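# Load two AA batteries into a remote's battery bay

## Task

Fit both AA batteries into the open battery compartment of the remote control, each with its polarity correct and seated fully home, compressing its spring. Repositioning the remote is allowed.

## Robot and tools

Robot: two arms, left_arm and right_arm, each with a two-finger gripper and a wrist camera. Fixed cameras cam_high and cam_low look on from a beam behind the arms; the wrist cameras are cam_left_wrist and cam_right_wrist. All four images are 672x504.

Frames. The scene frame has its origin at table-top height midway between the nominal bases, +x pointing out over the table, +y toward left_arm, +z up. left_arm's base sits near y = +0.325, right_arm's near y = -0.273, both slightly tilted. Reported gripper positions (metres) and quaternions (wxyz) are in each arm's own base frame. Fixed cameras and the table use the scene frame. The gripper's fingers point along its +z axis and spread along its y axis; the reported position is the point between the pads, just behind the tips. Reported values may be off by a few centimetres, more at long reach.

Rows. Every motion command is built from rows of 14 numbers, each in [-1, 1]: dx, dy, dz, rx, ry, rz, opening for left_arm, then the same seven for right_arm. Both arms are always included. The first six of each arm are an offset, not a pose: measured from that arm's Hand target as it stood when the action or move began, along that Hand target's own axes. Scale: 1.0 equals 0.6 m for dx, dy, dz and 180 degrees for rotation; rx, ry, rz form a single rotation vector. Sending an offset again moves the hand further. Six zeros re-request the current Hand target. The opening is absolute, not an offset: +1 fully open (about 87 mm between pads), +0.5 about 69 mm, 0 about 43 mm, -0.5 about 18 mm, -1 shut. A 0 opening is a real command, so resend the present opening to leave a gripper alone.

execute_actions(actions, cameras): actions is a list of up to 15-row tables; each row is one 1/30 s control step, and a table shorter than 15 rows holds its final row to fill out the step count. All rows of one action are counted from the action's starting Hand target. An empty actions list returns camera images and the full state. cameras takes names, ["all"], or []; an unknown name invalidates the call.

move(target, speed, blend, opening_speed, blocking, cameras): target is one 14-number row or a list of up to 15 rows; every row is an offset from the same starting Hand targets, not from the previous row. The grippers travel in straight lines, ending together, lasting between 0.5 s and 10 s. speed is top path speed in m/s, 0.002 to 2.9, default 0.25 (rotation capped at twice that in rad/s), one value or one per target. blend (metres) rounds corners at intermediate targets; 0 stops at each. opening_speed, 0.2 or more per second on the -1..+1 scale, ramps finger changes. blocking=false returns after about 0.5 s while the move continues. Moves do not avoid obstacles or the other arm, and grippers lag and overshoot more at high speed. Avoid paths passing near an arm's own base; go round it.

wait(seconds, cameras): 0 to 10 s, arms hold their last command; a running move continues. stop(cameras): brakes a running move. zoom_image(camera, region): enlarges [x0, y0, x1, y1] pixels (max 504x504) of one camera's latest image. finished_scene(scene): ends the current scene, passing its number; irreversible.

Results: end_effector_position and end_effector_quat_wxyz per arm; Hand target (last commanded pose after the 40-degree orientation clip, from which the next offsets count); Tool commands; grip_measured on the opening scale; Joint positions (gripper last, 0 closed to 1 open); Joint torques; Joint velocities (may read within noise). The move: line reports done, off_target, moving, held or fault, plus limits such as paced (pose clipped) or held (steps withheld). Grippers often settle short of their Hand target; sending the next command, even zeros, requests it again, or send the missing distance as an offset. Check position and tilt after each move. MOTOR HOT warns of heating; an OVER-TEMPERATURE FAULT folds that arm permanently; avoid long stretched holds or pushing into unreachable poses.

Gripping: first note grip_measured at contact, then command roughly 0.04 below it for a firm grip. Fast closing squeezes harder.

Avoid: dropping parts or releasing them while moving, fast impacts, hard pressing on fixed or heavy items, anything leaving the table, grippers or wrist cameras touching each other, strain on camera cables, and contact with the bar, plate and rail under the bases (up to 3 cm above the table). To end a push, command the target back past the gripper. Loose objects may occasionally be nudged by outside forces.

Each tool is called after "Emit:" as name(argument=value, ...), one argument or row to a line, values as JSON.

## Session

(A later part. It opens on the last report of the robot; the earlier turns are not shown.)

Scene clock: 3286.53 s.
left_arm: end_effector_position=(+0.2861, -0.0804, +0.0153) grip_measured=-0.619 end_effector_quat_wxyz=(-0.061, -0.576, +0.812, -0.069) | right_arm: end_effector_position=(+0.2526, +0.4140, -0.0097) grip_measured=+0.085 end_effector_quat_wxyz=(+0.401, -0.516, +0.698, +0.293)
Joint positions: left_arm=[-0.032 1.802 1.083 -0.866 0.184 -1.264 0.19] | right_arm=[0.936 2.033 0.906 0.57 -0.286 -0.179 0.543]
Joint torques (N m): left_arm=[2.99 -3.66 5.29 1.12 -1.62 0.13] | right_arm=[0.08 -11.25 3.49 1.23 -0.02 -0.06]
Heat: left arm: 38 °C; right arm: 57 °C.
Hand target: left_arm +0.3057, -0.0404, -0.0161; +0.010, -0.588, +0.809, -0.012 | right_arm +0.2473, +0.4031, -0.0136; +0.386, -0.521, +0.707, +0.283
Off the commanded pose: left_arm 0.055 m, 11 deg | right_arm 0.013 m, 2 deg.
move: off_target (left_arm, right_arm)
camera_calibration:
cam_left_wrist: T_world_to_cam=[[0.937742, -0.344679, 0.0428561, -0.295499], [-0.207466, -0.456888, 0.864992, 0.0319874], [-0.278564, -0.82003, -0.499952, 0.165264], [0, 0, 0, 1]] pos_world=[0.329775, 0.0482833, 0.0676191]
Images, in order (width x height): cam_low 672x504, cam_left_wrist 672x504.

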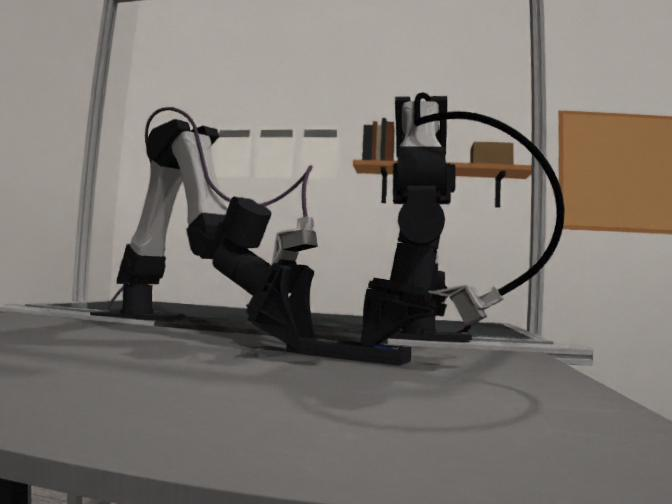

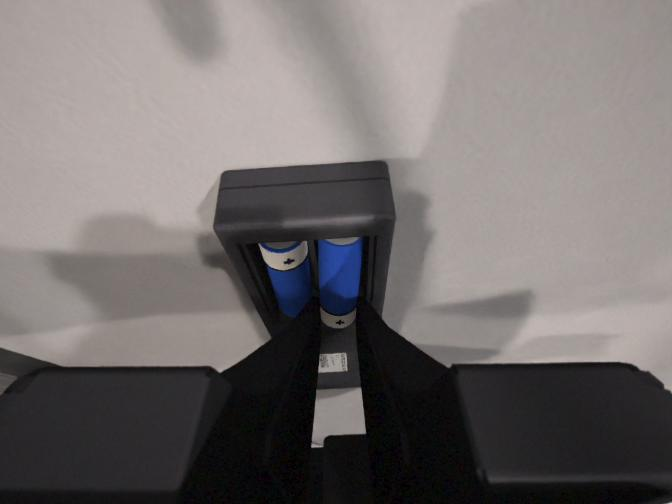

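Emit:
move(
  target=[0.0402,0.0107,-0.0527,0,0.033,0,-0.80,0,0,0,0,0,0,0.02],
  speed=0.06,
)

Emit:
move(
  target=[0,0,0,0,0,0,-0.45,0,0,0,0,0,0,0.02],
  speed=0.06,
  opening_speed=0.25,
  cameras=["cam_left_wrist","cam_low"],
)

Emit:
zoom_image(
  camera="cam_low",
  region=[345, 315, 415, 370],
)

Emit:
zoom_image(
  camera="cam_left_wrist",
  region=[230, 110, 450, 400],
)

Scene clock: 3298.47 s.
left_arm: end_effector_position=(+0.2853, -0.0815, +0.0163) grip_measured=-0.619 end_effector_quat_wxyz=(-0.065, -0.576, +0.812, -0.072) | right_arm: end_effector_position=(+0.2526, +0.4140, -0.0097) grip_measured=+0.085 end_effector_quat_wxyz=(+0.401, -0.516, +0.698, +0.293)
Joint positions: left_arm=[-0.031 1.802 1.084 -0.871 0.193 -1.263 0.19] | right_arm=[0.936 2.033 0.906 0.57 -0.286 -0.179 0.543]
Joint torques (N m): left_arm=[1.83 -7.94 7.25 0.18 -0.75 0.06] | right_arm=[0.1 -11.3 3.51 1.24 -0.03 -0.05]
Heat: left arm: 38 °C; right arm: 57 °C.
Hand target: left_arm +0.2913, -0.0611, +0.0153; -0.032, -0.586, +0.808, -0.043 | right_arm +0.2473, +0.4031, -0.0136; +0.386, -0.521, +0.707, +0.283
Off the commanded pose: left_arm 0.021 m, 5 deg | right_arm 0.013 m, 2 deg.
move: off_target (left_arm, right_arm)

Scene clock: 3300.07 s.
left_arm: end_effector_position=(+0.2849, -0.0815, +0.0163) grip_measured=-0.583 end_effector_quat_wxyz=(-0.066, -0.577, +0.811, -0.071) | right_arm: end_effector_position=(+0.2526, +0.4140, -0.0097) grip_measured=+0.085 end_effector_quat_wxyz=(+0.401, -0.516, +0.698, +0.293)
Joint positions: left_arm=[-0.031 1.802 1.084 -0.873 0.194 -1.265 0.208] | right_arm=[0.936 2.033 0.906 0.57 -0.286 -0.179 0.543]
Joint torques (N m): left_arm=[1.76 -7.95 7.25 0.2 -0.77 0.08] | right_arm=[0.06 -11.23 3.48 1.23 -0.03 -0.05]
Heat: left arm: 38 °C; right arm: 57 °C.
Hand target: left_arm +0.2912, -0.0611, +0.0153; -0.032, -0.586, +0.808, -0.043 | right_arm +0.2473, +0.4031, -0.0136; +0.386, -0.521, +0.707, +0.283
Off the commanded pose: left_arm 0.021 m, 5 deg | right_arm 0.013 m, 2 deg.
move: off_target (left_arm, right_arm)
camera_calibration:
cam_left_wrist: T_world_to_cam=[[0.938972, -0.341677, 0.0398486, -0.294873], [-0.200459, -0.449354, 0.870573, 0.028888], [-0.279549, -0.825432, -0.490423, 0.164211], [0, 0, 0, 1]] pos_world=[0.328573, 0.0477748, 0.0671341]
Images, in order (width x height): cam_low 672x504, cam_left_wrist 672x504.

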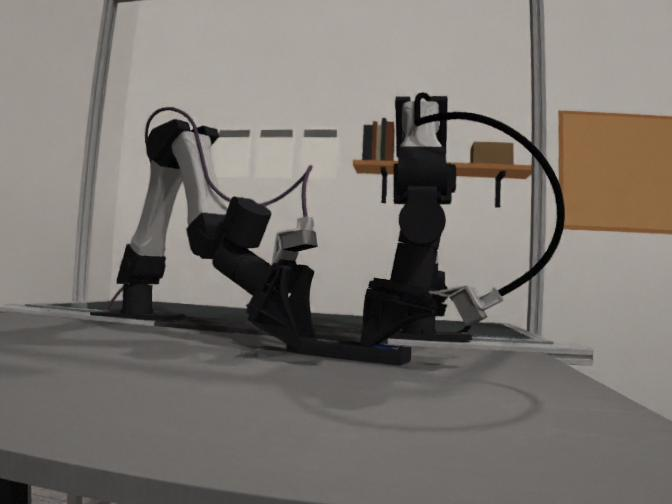

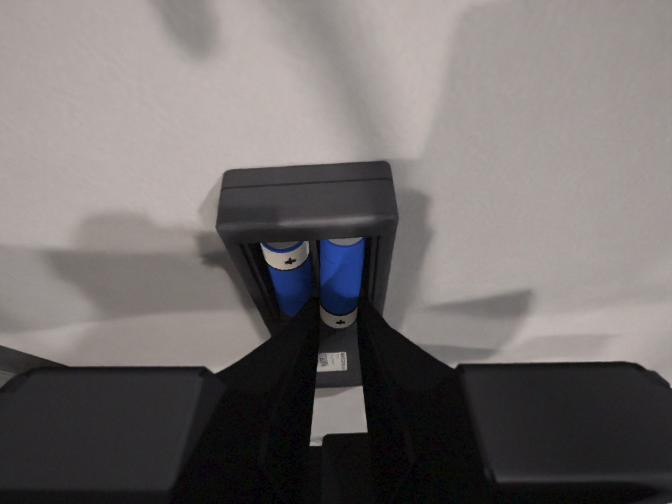

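Scaled by 7.200 from the camera's 672x504 image, which has a finer 960x720 frame.

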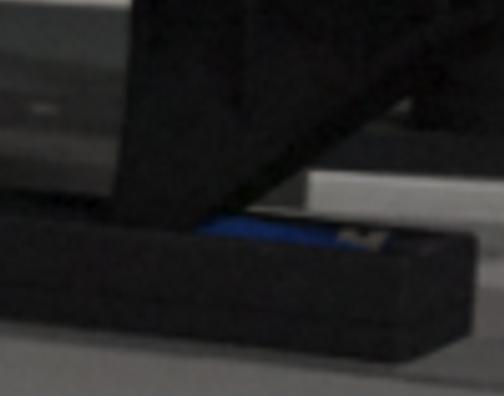

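Scaled by 1.738 from the camera's 672x504 image, which has a finer 960x720 frame.

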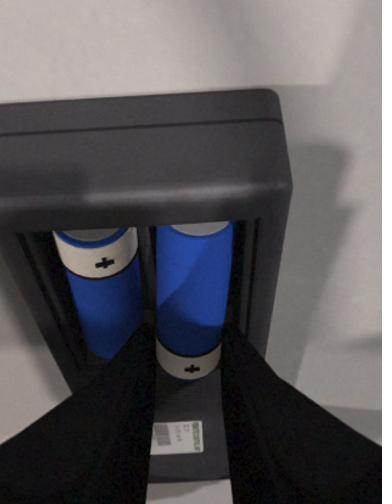

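Emit:
move(
  target=[
    [0.0359,-0.0007,-0.0013,0,0,0,-0.55,0,0,0,0,0,0,0.02],
    [0.0401,-0.002,-0.0427,0,0,0,-0.45,0,0,0,0,0,0,0.02],
  ],
  speed=0.05,
  opening_speed=0.6,
  cameras=["cam_low","cam_left_wrist"],
)

Emit:
zoom_image(
  camera="cam_low",
  region=[325, 315, 425, 375],
)

Scene clock: 3345.10 s.
left_arm: end_effector_position=(+0.2780, -0.0829, +0.0304) grip_measured=-0.450 end_effector_quat_wxyz=(-0.052, -0.586, +0.808, -0.036) | right_arm: end_effector_position=(+0.2524, +0.4138, -0.0099) grip_measured=+0.085 end_effector_quat_wxyz=(+0.400, -0.517, +0.698, +0.293)
Joint positions: left_arm=[-0.076 1.761 1.114 -0.958 0.122 -1.328 0.275] | right_arm=[0.936 2.033 0.906 0.569 -0.286 -0.179 0.543]
Joint torques (N m): left_arm=[-0.36 -9.36 8.53 0.05 -0.1 0.01] | right_arm=[0.09 -11.26 3.49 1.23 -0.02 -0.05]
Heat: left arm: 40 °C; right arm: 58 °C.
Hand target: left_arm +0.2849, -0.0815, +0.0432; -0.032, -0.586, +0.808, -0.043 | right_arm +0.2473, +0.4031, -0.0136; +0.386, -0.521, +0.708, +0.283
Off the commanded pose: left_arm 0.015 m, 2 deg | right_arm 0.012 m, 2 deg.
move: off_target (left_arm, right_arm); target 2's new opening was sent with left_arm's hand 0.015 m and 2 deg from that target
camera_calibration:
cam_left_wrist: T_world_to_cam=[[0.944431, -0.328694, -0.0032396, -0.288547], [-0.176542, -0.515519, 0.838495, 0.00344911], [-0.277278, -0.791328, -0.5449, 0.171872], [0, 0, 0, 1]] pos_world=[0.320778, 0.042941, 0.089826]
Images, in order (width x height): cam_low 672x504, cam_left_wrist 672x504.

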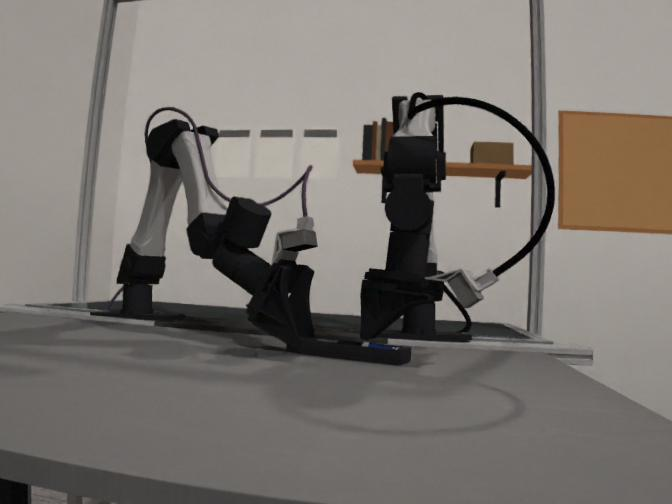

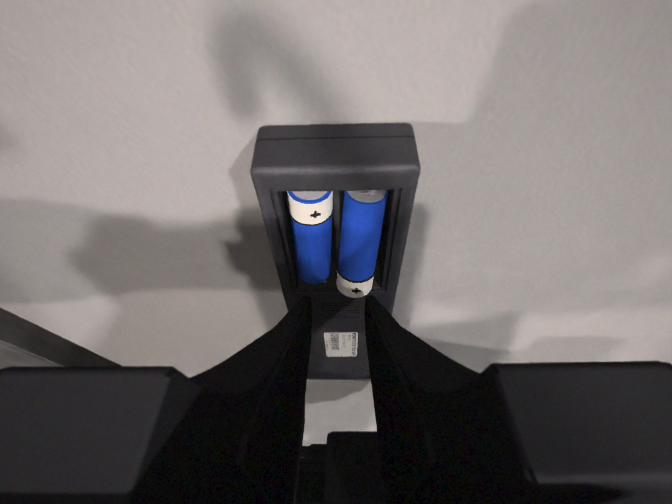

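Scaled by 5.040 from the camera's 672x504 image, which has a finer 960x720 frame.

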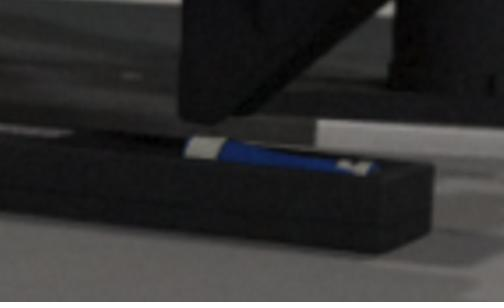

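Emit:
zoom_image(
  camera="cam_left_wrist",
  region=[245, 115, 425, 305],
)

Scaled by 2.653 from the camera's 672x504 image, which has a finer 960x720 frame.

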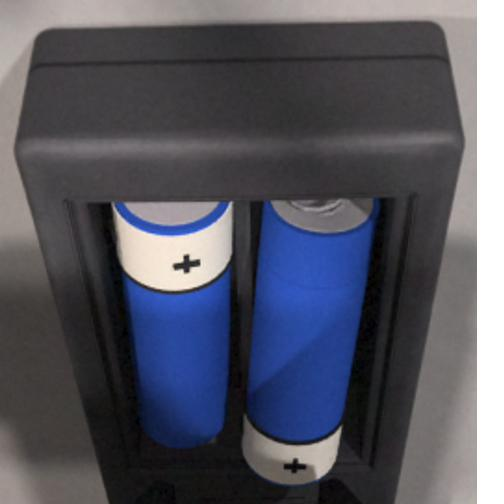

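Emit:
move(
  target=[
    [0.0063,-0.002,-0.0609,-0.0102,-0.0326,-0.0006,-0.45,0,0,0,0,0,0,0.02],
    [0.0489,-0.0153,-0.0561,-0.0102,-0.0326,-0.0006,-1,0,0,0,0,0,0,0.02],
  ],
  speed=0.08,
  opening_speed=0.6,
  cameras=["cam_low","cam_left_wrist"],
)

Emit:
zoom_image(
  camera="cam_low",
  region=[325, 315, 425, 375],
)

Emit:
zoom_image(
  camera="cam_left_wrist",
  region=[245, 150, 425, 330],
)

Scene clock: 3405.70 s.
left_arm: end_effector_position=(+0.2800, -0.1101, +0.0711) grip_measured=-1.000 end_effector_quat_wxyz=(-0.013, -0.584, +0.811, +0.003) | right_arm: end_effector_position=(+0.2524, +0.4138, -0.0099) grip_measured=+0.085 end_effector_quat_wxyz=(+0.400, -0.517, +0.698, +0.293)
Joint positions: left_arm=[-0.227 1.726 1.267 -1.134 0.015 -1.475 0] | right_arm=[0.936 2.033 0.906 0.569 -0.286 -0.179 0.543]
Joint torques (N m): left_arm=[-0.14 -7.88 8.92 0.04 -0.17 -0.01] | right_arm=[0.08 -11.33 3.49 1.24 -0.03 -0.05]
Heat: left arm: 44 °C; right arm: 59 °C.
Hand target: left_arm +0.2846, -0.1085, +0.0799; +0.000, -0.588, +0.809, +0.001 | right_arm +0.2473, +0.4031, -0.0136; +0.386, -0.521, +0.708, +0.283
Off the commanded pose: left_arm 0.010 m, 2 deg | right_arm 0.012 m, 2 deg.
move: off_target (right_arm)
camera_calibration:
cam_left_wrist: T_world_to_cam=[[0.942259, -0.334127, -0.0224968, -0.297886], [-0.195173, -0.602505, 0.773883, -0.0441025], [-0.27213, -0.724808, -0.632929, 0.185237], [0, 0, 0, 1]] pos_world=[0.322487, 0.00815711, 0.14467]
Images, in order (width x height): cam_low 672x504, cam_left_wrist 672x504.

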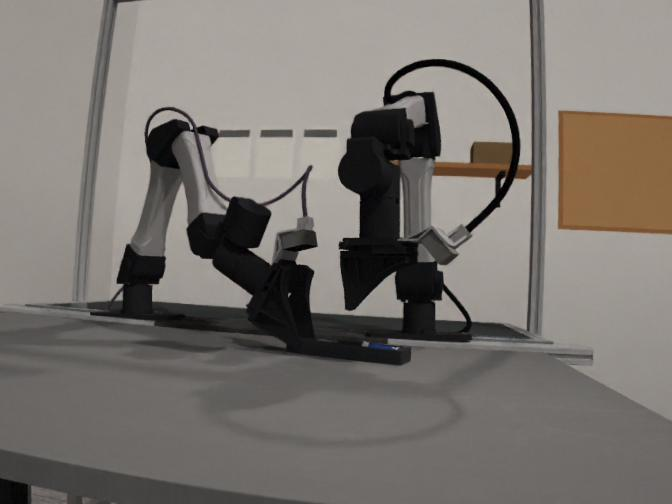

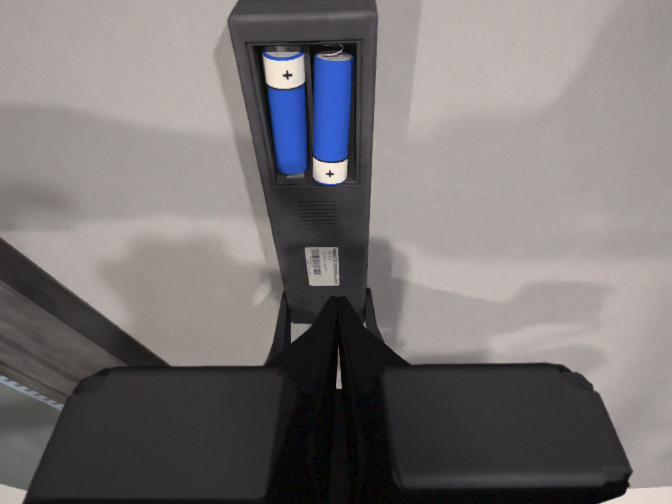

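Scaled by 5.040 from the camera's 672x504 image, which has a finer 960x720 frame.

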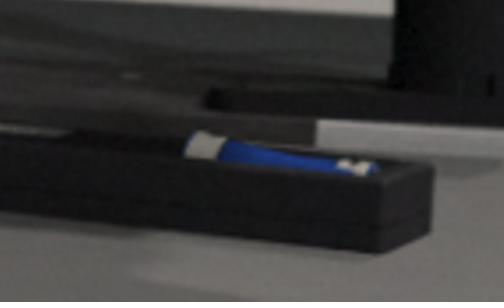

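Scaled by 2.800 from the camera's 672x504 image, which has a finer 960x720 frame.

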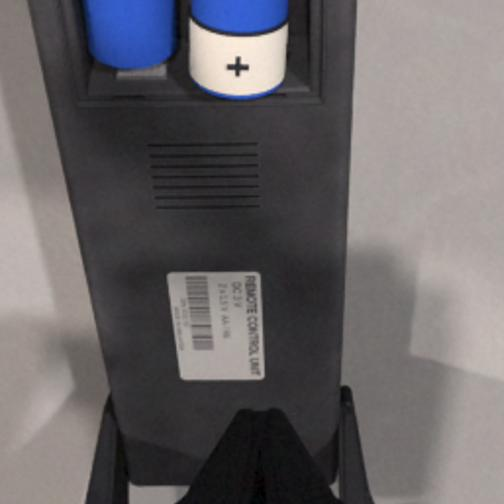

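Emit:
move(
  target=[
    [-0.0389,0.0058,0.0583,0,0,0,-0.84,0,0,0,0,0,0,0.02],
  ],
  speed=0.06,
  opening_speed=0.6,
  cameras=["cam_low","cam_left_wrist"],
)

Emit:
zoom_image(
  camera="cam_left_wrist",
  region=[245, 150, 425, 330],
)

Scene clock: 3422.17 s.
left_arm: end_effector_position=(+0.2847, -0.0895, +0.0509) grip_measured=-0.840 end_effector_quat_wxyz=(-0.006, -0.588, +0.809, -0.004) | right_arm: end_effector_position=(+0.2524, +0.4138, -0.0099) grip_measured=+0.085 end_effector_quat_wxyz=(+0.400, -0.517, +0.698, +0.293)
Joint positions: left_arm=[-0.158 1.729 1.19 -1.035 0.015 -1.414 0.08] | right_arm=[0.936 2.033 0.906 0.569 -0.286 -0.179 0.543]
Joint torques (N m): left_arm=[0.59 -5.78 6.08 0.44 -0.16 0.14] | right_arm=[0.06 -11.29 3.47 1.24 -0.02 -0.06]
Heat: left arm: 43 °C; right arm: 59 °C.
Hand target: left_arm +0.2884, -0.0852, +0.0450; +0.000, -0.588, +0.809, +0.000 | right_arm +0.2473, +0.4031, -0.0136; +0.386, -0.521, +0.708, +0.283
Off the commanded pose: left_arm 0.008 m, 1 deg | right_arm 0.012 m, 2 deg.
move: off_target (right_arm)
camera_calibration:
cam_left_wrist: T_world_to_cam=[[0.945152, -0.326607, -0.00384466, -0.297031], [-0.204636, -0.601276, 0.772393, -0.0122354], [-0.254581, -0.729242, -0.635133, 0.183371], [0, 0, 0, 1]] pos_world=[0.324919, 0.0293522, 0.124774]
Images, in order (width x height): cam_low 672x504, cam_left_wrist 672x504.

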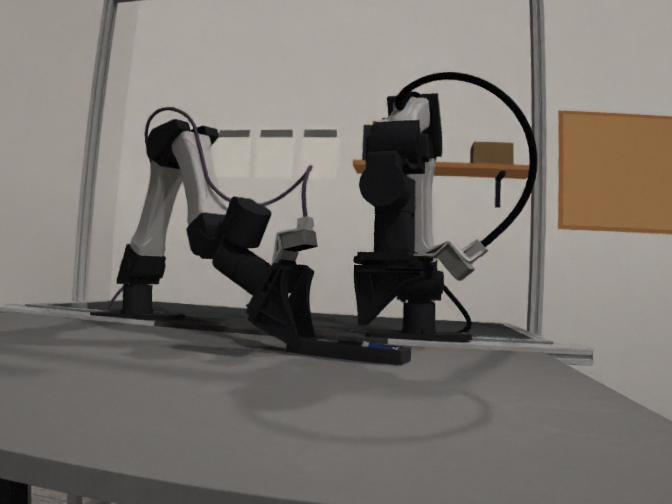

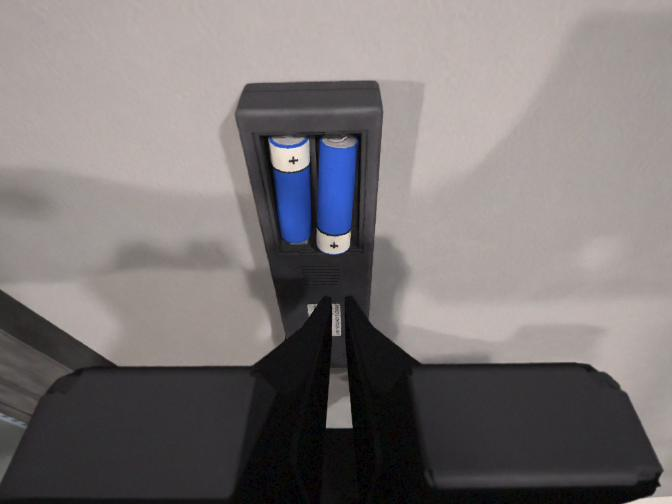

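Scaled by 2.800 from the camera's 672x504 image, which has a finer 960x720 frame.

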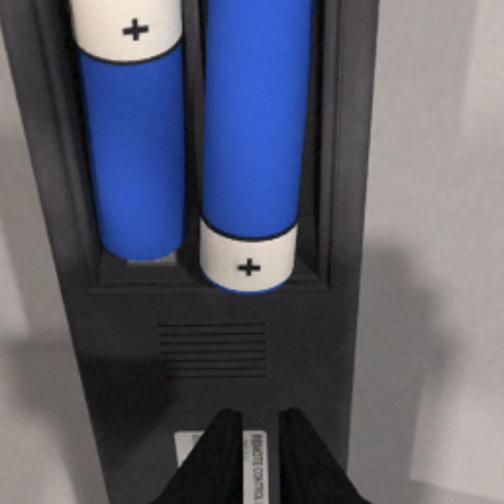

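Emit:
move(
  target=[
    [-0.0013,0.0013,0.0383,0,0,0,-0.84,0,0,0,0,0,0,0.02],
  ],
  speed=0.05,
  cameras=["cam_low","cam_left_wrist"],
)

Emit:
zoom_image(
  camera="cam_left_wrist",
  region=[245, 170, 425, 350],
)

Scene clock: 3436.27 s.
left_arm: end_effector_position=(+0.2839, -0.0893, +0.0274) grip_measured=-0.840 end_effector_quat_wxyz=(-0.007, -0.586, +0.810, -0.003) | right_arm: end_effector_position=(+0.2524, +0.4138, -0.0099) grip_measured=+0.085 end_effector_quat_wxyz=(+0.400, -0.517, +0.698, +0.293)
Joint positions: left_arm=[-0.158 1.759 1.126 -0.944 0.015 -1.411 0.08] | right_arm=[0.936 2.033 0.906 0.569 -0.286 -0.179 0.543]
Joint torques (N m): left_arm=[0.84 -5.97 5.91 0.45 -0.16 0.13] | right_arm=[0.08 -11.3 3.51 1.23 -0.04 -0.06]
Heat: left arm: 41 °C; right arm: 59 °C.
Hand target: left_arm +0.2879, -0.0842, +0.0220; +0.000, -0.588, +0.809, +0.001 | right_arm +0.2473, +0.4031, -0.0136; +0.386, -0.521, +0.708, +0.283
Off the commanded pose: left_arm 0.008 m, 1 deg | right_arm 0.012 m, 2 deg.
move: off_target (right_arm)
camera_calibration:
cam_left_wrist: T_world_to_cam=[[0.944128, -0.329523, -0.00610981, -0.296057], [-0.204737, -0.600925, 0.77264, 0.00596813], [-0.258274, -0.72822, -0.634815, 0.169488], [0, 0, 0, 1]] pos_world=[0.324512, 0.0294529, 0.101173]
Images, in order (width x height): cam_low 672x504, cam_left_wrist 672x504.

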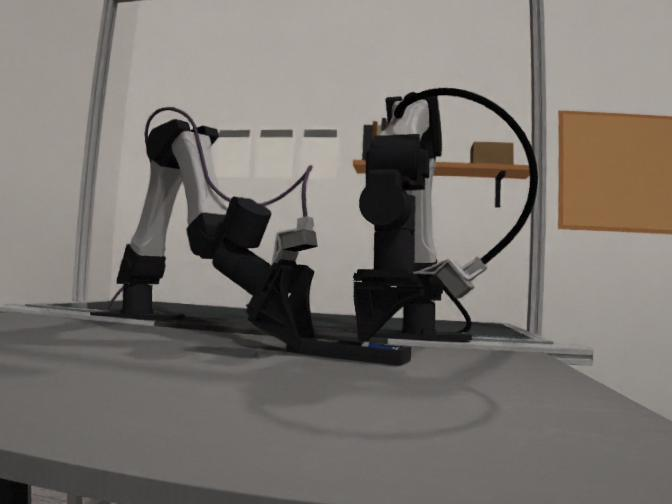

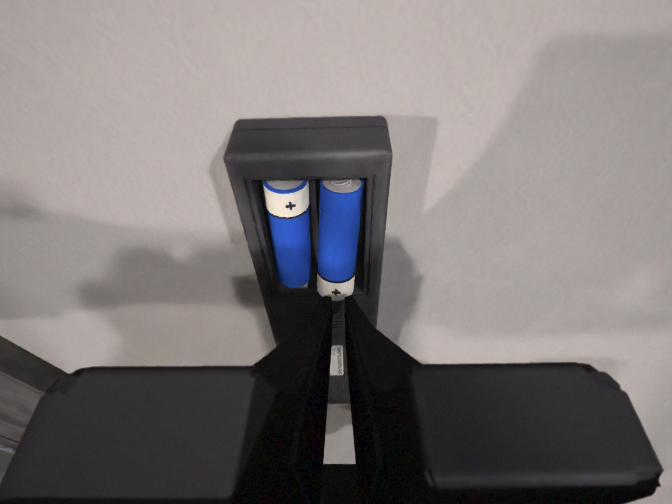

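Scaled by 2.800 from the camera's 672x504 image, which has a finer 960x720 frame.

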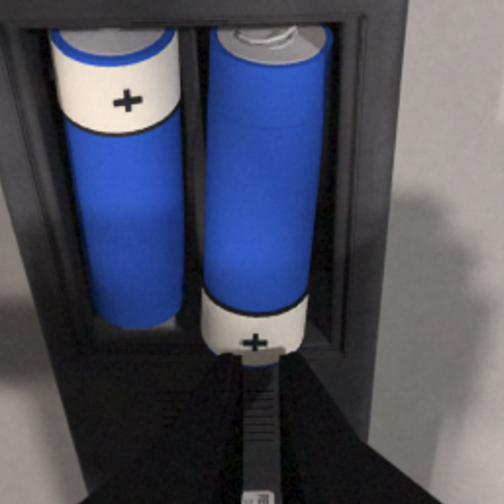

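Emit:
move(
  target=[
    [-0.008,0,0.055,0,0,0,-0.84,0,0,0,0,0,0,0.02],
    [-0.066,0,0.055,0,0,0,-0.84,0,0,0,0,0,0,0.02],
  ],
  speed=0.05,
  cameras=["cam_low","cam_left_wrist"],
)

Emit:
zoom_image(
  camera="cam_left_wrist",
  region=[245, 170, 425, 350],
)

Emit:
zoom_image(
  camera="cam_low",
  region=[345, 325, 415, 370],
)

Scene clock: 3453.10 s.
left_arm: end_effector_position=(+0.2866, -0.0816, +0.0210) grip_measured=-0.838 end_effector_quat_wxyz=(-0.056, -0.578, +0.812, -0.061) | right_arm: end_effector_position=(+0.2524, +0.4138, -0.0099) grip_measured=+0.085 end_effector_quat_wxyz=(+0.400, -0.517, +0.698, +0.293)
Joint positions: left_arm=[-0.047 1.791 1.101 -0.893 0.165 -1.284 0.081] | right_arm=[0.936 2.033 0.906 0.569 -0.286 -0.179 0.543]
Joint torques (N m): left_arm=[2.18 -2.89 5.29 0.95 -1.53 0.11] | right_arm=[0.06 -11.29 3.52 1.23 -0.02 -0.05]
Heat: left arm: 40 °C; right arm: 59 °C.
Hand target: left_arm +0.3002, -0.0465, -0.0110; +0.000, -0.588, +0.809, +0.000 | right_arm +0.2473, +0.4031, -0.0136; +0.386, -0.521, +0.708, +0.283
Off the commanded pose: left_arm 0.049 m, 10 deg | right_arm 0.012 m, 2 deg.
move: off_target (left_arm, right_arm)
camera_calibration:
cam_left_wrist: T_world_to_cam=[[0.939553, -0.340643, 0.0346701, -0.296643], [-0.203782, -0.474933, 0.856102, 0.0242416], [-0.275159, -0.811419, -0.515642, 0.167283], [0, 0, 0, 1]] pos_world=[0.329681, 0.0462003, 0.0757895]
Images, in order (width x height): cam_low 672x504, cam_left_wrist 672x504.

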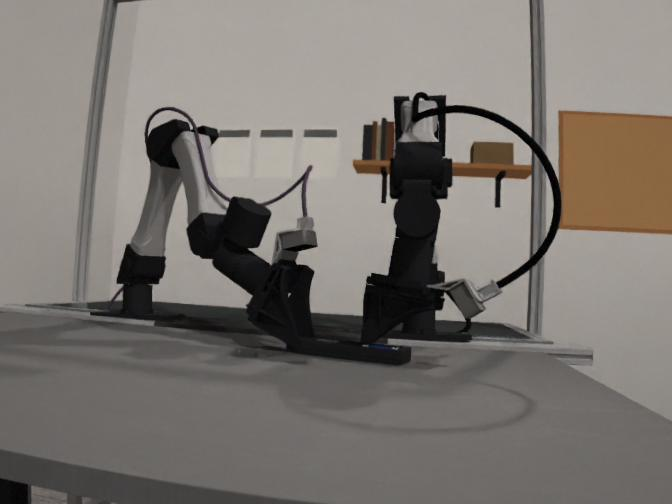

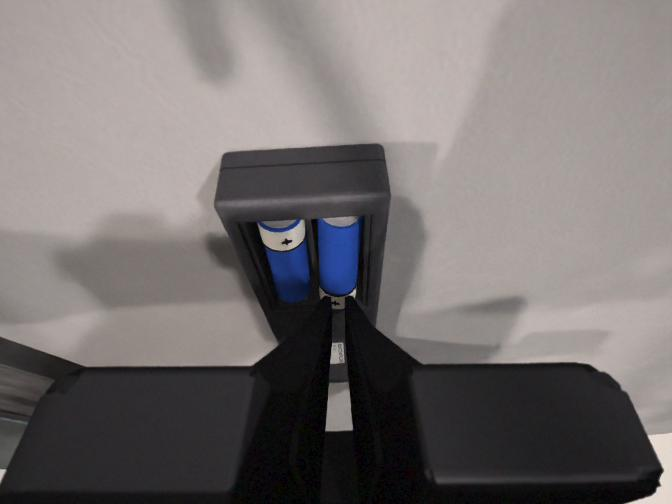

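Scaled by 2.800 from the camera's 672x504 image, which has a finer 960x720 frame.

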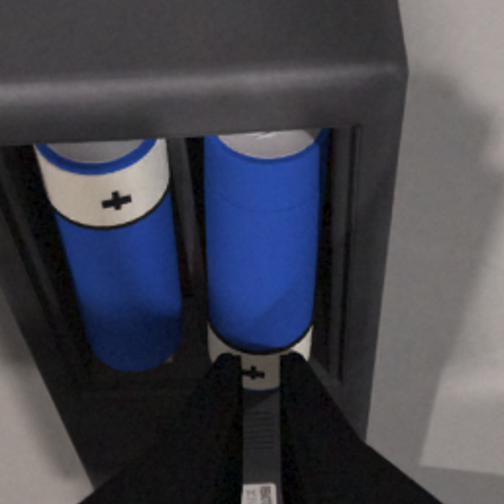

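Scaled by 7.200 from the camera's 672x504 image, which has a finer 960x720 frame.

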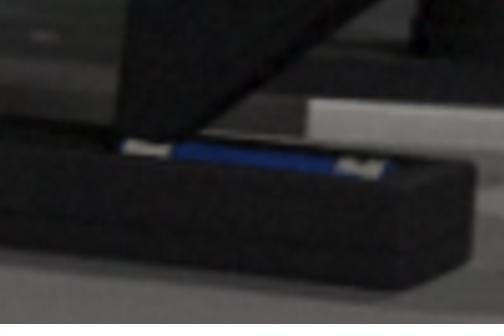

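Emit:
move(
  target=[
    [0.058,0,0,0,0,0,-0.84,0,0,0,0,0,0,0.02],
    [0.058,0,-0.05,0,0,0,-0.84,0,0,0,0,0,0,0.02],
    [0.05,0,-0.13,0,0,0,-0.84,0,0,0,0,0,0,0.02],
  ],
  speed=0.06,
  cameras=["cam_low","cam_left_wrist"],
)

Emit:
zoom_image(
  camera="cam_left_wrist",
  region=[245, 110, 425, 290],
)

Emit:
zoom_image(
  camera="cam_low",
  region=[345, 325, 415, 370],
)

Scene clock: 3463.20 s.
left_arm: end_effector_position=(+0.2846, -0.0799, +0.0530) grip_measured=-0.840 end_effector_quat_wxyz=(-0.020, -0.585, +0.811, +0.008) | right_arm: end_effector_position=(+0.2524, +0.4138, -0.0099) grip_measured=+0.085 end_effector_quat_wxyz=(+0.400, -0.517, +0.698, +0.293)
Joint positions: left_arm=[-0.126 1.757 1.229 -1.084 0.016 -1.376 0.08] | right_arm=[0.936 2.033 0.906 0.569 -0.286 -0.179 0.543]
Joint torques (N m): left_arm=[0.7 -9.54 8.69 0.03 -0.17 0.09] | right_arm=[0.08 -11.25 3.48 1.24 -0.02 -0.05]
Heat: left arm: 40 °C; right arm: 59 °C.
Hand target: left_arm +0.2909, -0.0751, +0.0670; +0.000, -0.588, +0.809, +0.001 | right_arm +0.2473, +0.4031, -0.0136; +0.386, -0.521, +0.708, +0.283
Off the commanded pose: left_arm 0.016 m, 3 deg | right_arm 0.012 m, 2 deg.
move: off_target (left_arm, right_arm)
camera_calibration:
cam_left_wrist: T_world_to_cam=[[0.942454, -0.331983, -0.0395971, -0.291508], [-0.179632, -0.602688, 0.777496, -0.0155228], [-0.28198, -0.725641, -0.62764, 0.199393], [0, 0, 0, 1]] pos_world=[0.32817, 0.0385565, 0.125673]
Images, in order (width x height): cam_low 672x504, cam_left_wrist 672x504.

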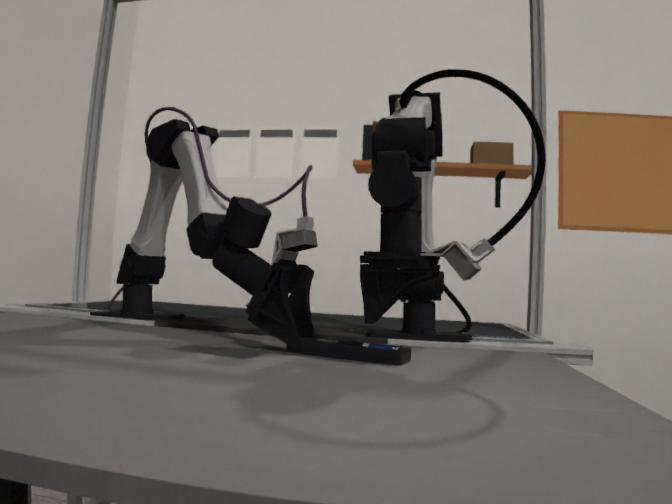

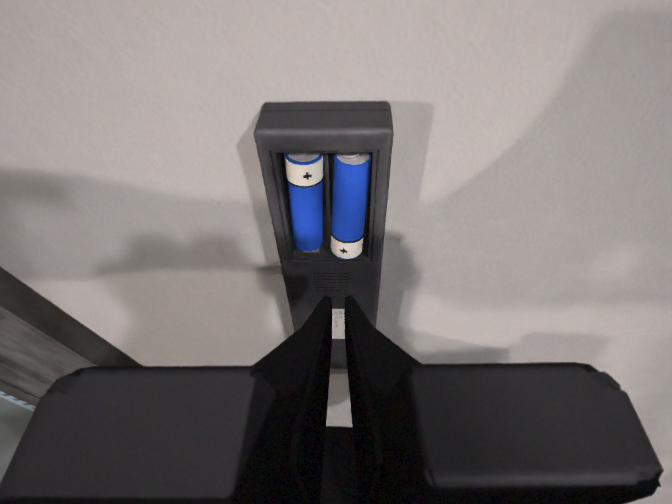

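Scaled by 2.800 from the camera's 672x504 image, which has a finer 960x720 frame.

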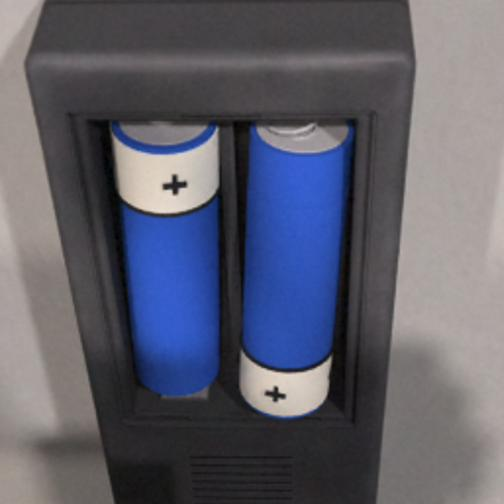

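Scaled by 7.200 from the camera's 672x504 image, which has a finer 960x720 frame.

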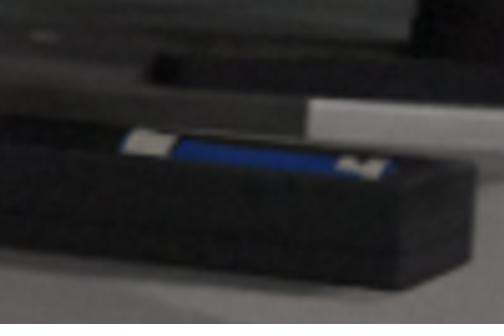

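Emit:
move(
  target=[
    [0.0077,0,0.075,0,0,0,-0.84,0,0,0,0,0,0,0.02],
    [-0.005,0,0.1417,0,0,0,-0.84,0,0,0,0,0,0,0.02],
    [-0.07,0,0.1417,0,0,0,-0.84,0,0,0,0,0,0,0.02],
  ],
  speed=0.05,
  cameras=["cam_low","cam_left_wrist"],
)

Emit:
zoom_image(
  camera="cam_left_wrist",
  region=[245, 170, 425, 350],
)

Emit:
zoom_image(
  camera="cam_low",
  region=[345, 325, 415, 370],
)

Scene clock: 3478.60 s.
left_arm: end_effector_position=(+0.2892, -0.0748, +0.0200) grip_measured=-0.839 end_effector_quat_wxyz=(-0.063, -0.578, +0.811, -0.070) | right_arm: end_effector_position=(+0.2524, +0.4138, -0.0099) grip_measured=+0.085 end_effector_quat_wxyz=(+0.400, -0.517, +0.698, +0.293)
Joint positions: left_arm=[-0.011 1.807 1.109 -0.893 0.189 -1.247 0.081] | right_arm=[0.936 2.033 0.906 0.569 -0.286 -0.179 0.543]
Joint torques (N m): left_arm=[2.21 -2.58 5.03 1.08 -1.73 0.11] | right_arm=[0.05 -11.29 3.49 1.23 -0.03 -0.05]
Heat: left arm: 40 °C; right arm: 59 °C.
Hand target: left_arm +0.3039, -0.0352, -0.0179; +0.000, -0.588, +0.809, +0.000 | right_arm +0.2473, +0.4031, -0.0136; +0.386, -0.521, +0.708, +0.283
Off the commanded pose: left_arm 0.057 m, 11 deg | right_arm 0.012 m, 2 deg.
move: off_target (left_arm, right_arm)
camera_calibration:
cam_left_wrist: T_world_to_cam=[[0.93956, -0.339845, 0.0416235, -0.296822], [-0.202552, -0.453699, 0.867831, 0.0298771], [-0.276044, -0.82381, -0.495114, 0.17188], [0, 0, 0, 1]] pos_world=[0.33238, 0.0542784, 0.0715268]
Images, in order (width x height): cam_low 672x504, cam_left_wrist 672x504.

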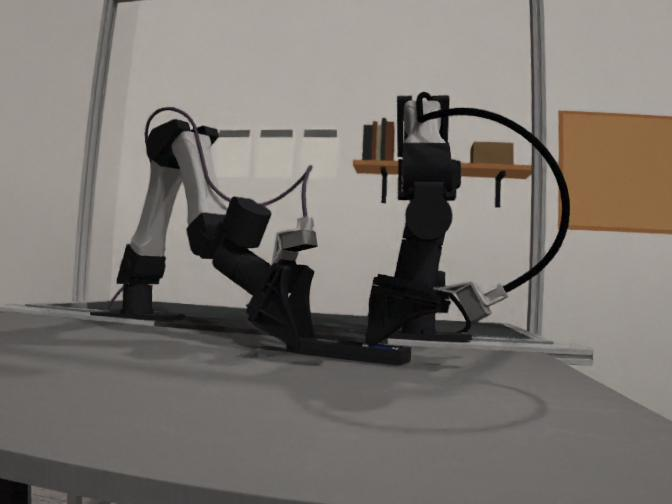

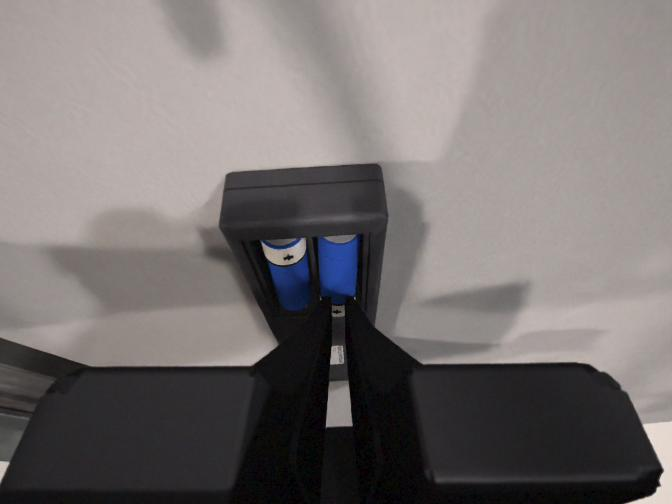

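Scaled by 2.800 from the camera's 672x504 image, which has a finer 960x720 frame.

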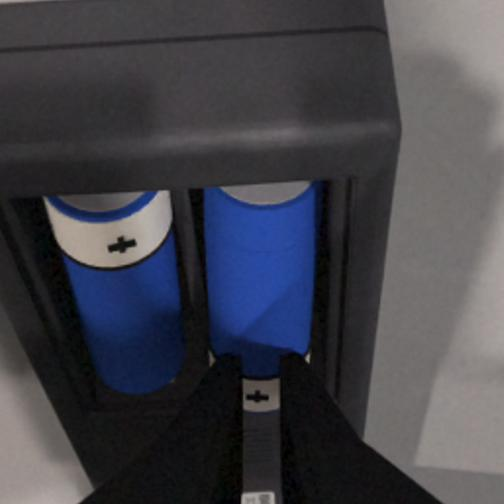

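Scaled by 7.200 from the camera's 672x504 image, which has a finer 960x720 frame.

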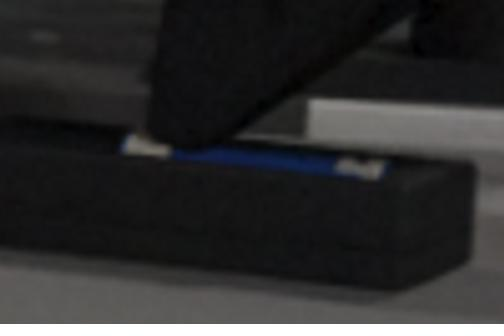

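Emit:
move(
  target=[
    [0,0,0.045,0,0,0,-0.84,0,0,0,0,0,0,0.02],
  ],
  speed=0.05,
  cameras=["cam_low","cam_left_wrist"],
)

Emit:
zoom_image(
  camera="cam_low",
  region=[345, 325, 415, 370],
)

Scene clock: 3486.33 s.
left_arm: end_effector_position=(+0.2889, -0.0746, +0.0188) grip_measured=-0.839 end_effector_quat_wxyz=(-0.073, -0.579, +0.808, -0.081) | right_arm: end_effector_position=(+0.2524, +0.4138, -0.0099) grip_measured=+0.085 end_effector_quat_wxyz=(+0.400, -0.517, +0.698, +0.293)
Joint positions: left_arm=[0.005 1.815 1.104 -0.887 0.217 -1.236 0.081] | right_arm=[0.936 2.033 0.906 0.569 -0.286 -0.179 0.543]
Joint torques (N m): left_arm=[1.02 -0.2 1.2 1.74 -1.94 0.07] | right_arm=[0.08 -11.28 3.49 1.24 -0.03 -0.05]
Heat: left arm: 39 °C; right arm: 60 °C.
Hand target: left_arm +0.3039, -0.0351, -0.0449; +0.000, -0.588, +0.809, +0.000 | right_arm +0.2473, +0.4031, -0.0136; +0.386, -0.521, +0.708, +0.283
Off the commanded pose: left_arm 0.076 m, 13 deg | right_arm 0.012 m, 2 deg.
move: off_target (left_arm, right_arm)
camera_calibration:
cam_left_wrist: T_world_to_cam=[[0.941862, -0.332813, 0.0461703, -0.296687], [-0.195286, -0.430405, 0.881258, 0.0303452], [-0.273422, -0.839039, -0.470376, 0.169044], [0, 0, 0, 1]] pos_world=[0.331585, 0.0561538, 0.0664705]
Images, in order (width x height): cam_low 672x504, cam_left_wrist 672x504.

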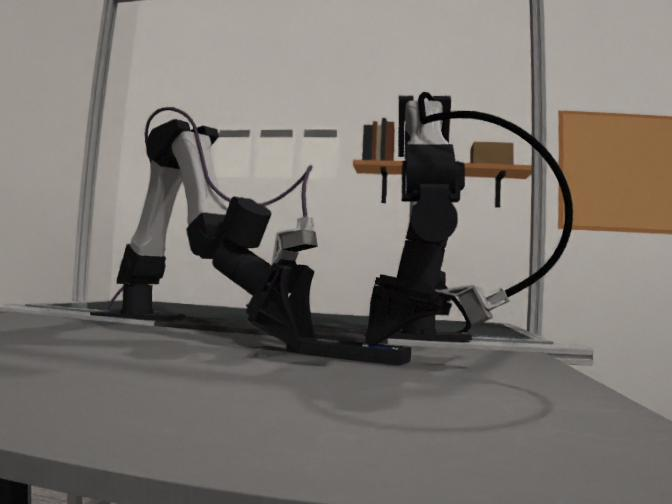

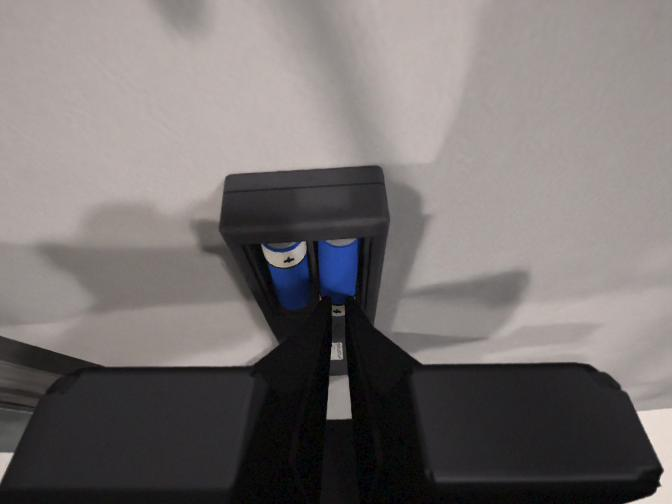

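Scaled by 7.200 from the camera's 672x504 image, which has a finer 960x720 frame.

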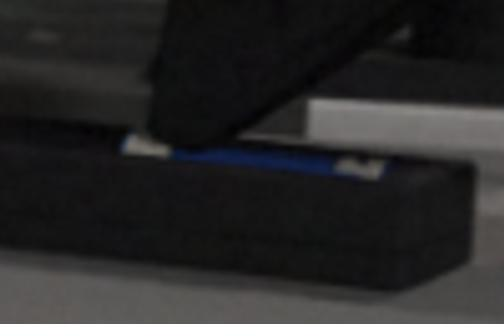

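Emit:
move(
  target=[
    [0.062,0,0,0,0,0,-0.84,0,0,0,0,0,0,0.02],
    [0.062,0,-0.107,0,0,0,-0.84,0,0,0,0,0,0,0.02],
    [0.062,0,-0.135,0,0,0,-0.84,0,0,0,0,0,0,0.02],
    [0.082,0,-0.12,0,0,0,-0.84,0,0,0,0,0,0,0.02],
  ],
  speed=0.06,
  cameras=["cam_low","cam_left_wrist"],
)

Emit:
zoom_image(
  camera="cam_left_wrist",
  region=[245, 170, 425, 350],
)

Emit:
zoom_image(
  camera="cam_low",
  region=[345, 325, 415, 370],
)

Scene clock: 3498.37 s.
left_arm: end_effector_position=(+0.2848, -0.0839, +0.0291) grip_measured=-0.840 end_effector_quat_wxyz=(-0.011, -0.584, +0.812, +0.000) | right_arm: end_effector_position=(+0.2533, +0.4123, -0.0096) grip_measured=+0.085 end_effector_quat_wxyz=(+0.399, -0.515, +0.700, +0.291)
Joint positions: left_arm=[-0.139 1.766 1.142 -0.961 0.015 -1.387 0.08] | right_arm=[0.933 2.029 0.906 0.56 -0.284 -0.179 0.543]
Joint torques (N m): left_arm=[-0.2 -6.97 5.83 0.43 -0.15 -0.04] | right_arm=[0.27 -10.88 3.49 1.34 -0.04 -0.06]
Heat: left arm: 39 °C; right arm: 60 °C.
Hand target: left_arm +0.2887, -0.0820, +0.0270; +0.000, -0.588, +0.809, +0.000 | right_arm +0.2473, +0.4032, -0.0135; +0.386, -0.520, +0.707, +0.283
Off the commanded pose: left_arm 0.005 m, 1 deg | right_arm 0.012 m, 2 deg.
move: off_target (right_arm)
camera_calibration:
cam_left_wrist: T_world_to_cam=[[0.942268, -0.334544, -0.0145669, -0.294839], [-0.201081, -0.600073, 0.77426, 0.00701094], [-0.267765, -0.726631, -0.6327, 0.177646], [0, 0, 0, 1]] pos_world=[0.326795, 0.0346537, 0.102674]
Images, in order (width x height): cam_low 672x504, cam_left_wrist 672x504.

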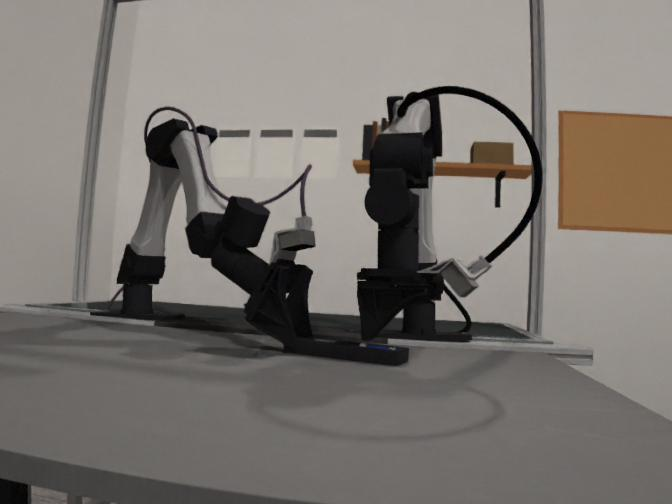

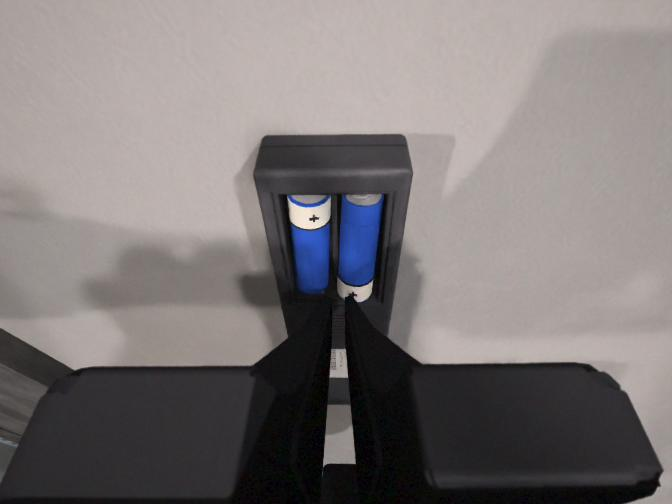

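Scaled by 2.800 from the camera's 672x504 image, which has a finer 960x720 frame.

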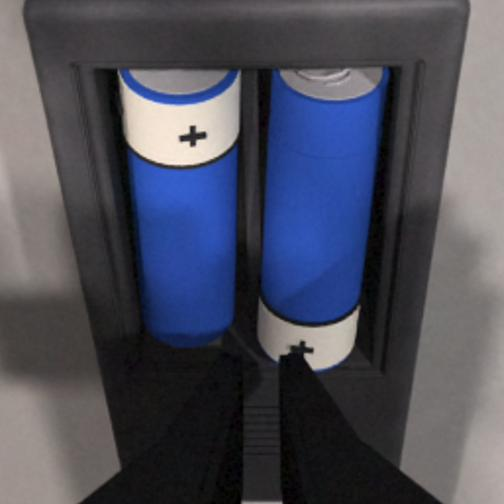

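Scaled by 7.200 from the camera's 672x504 image, which has a finer 960x720 frame.

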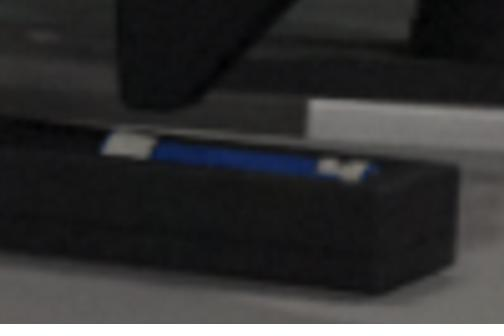

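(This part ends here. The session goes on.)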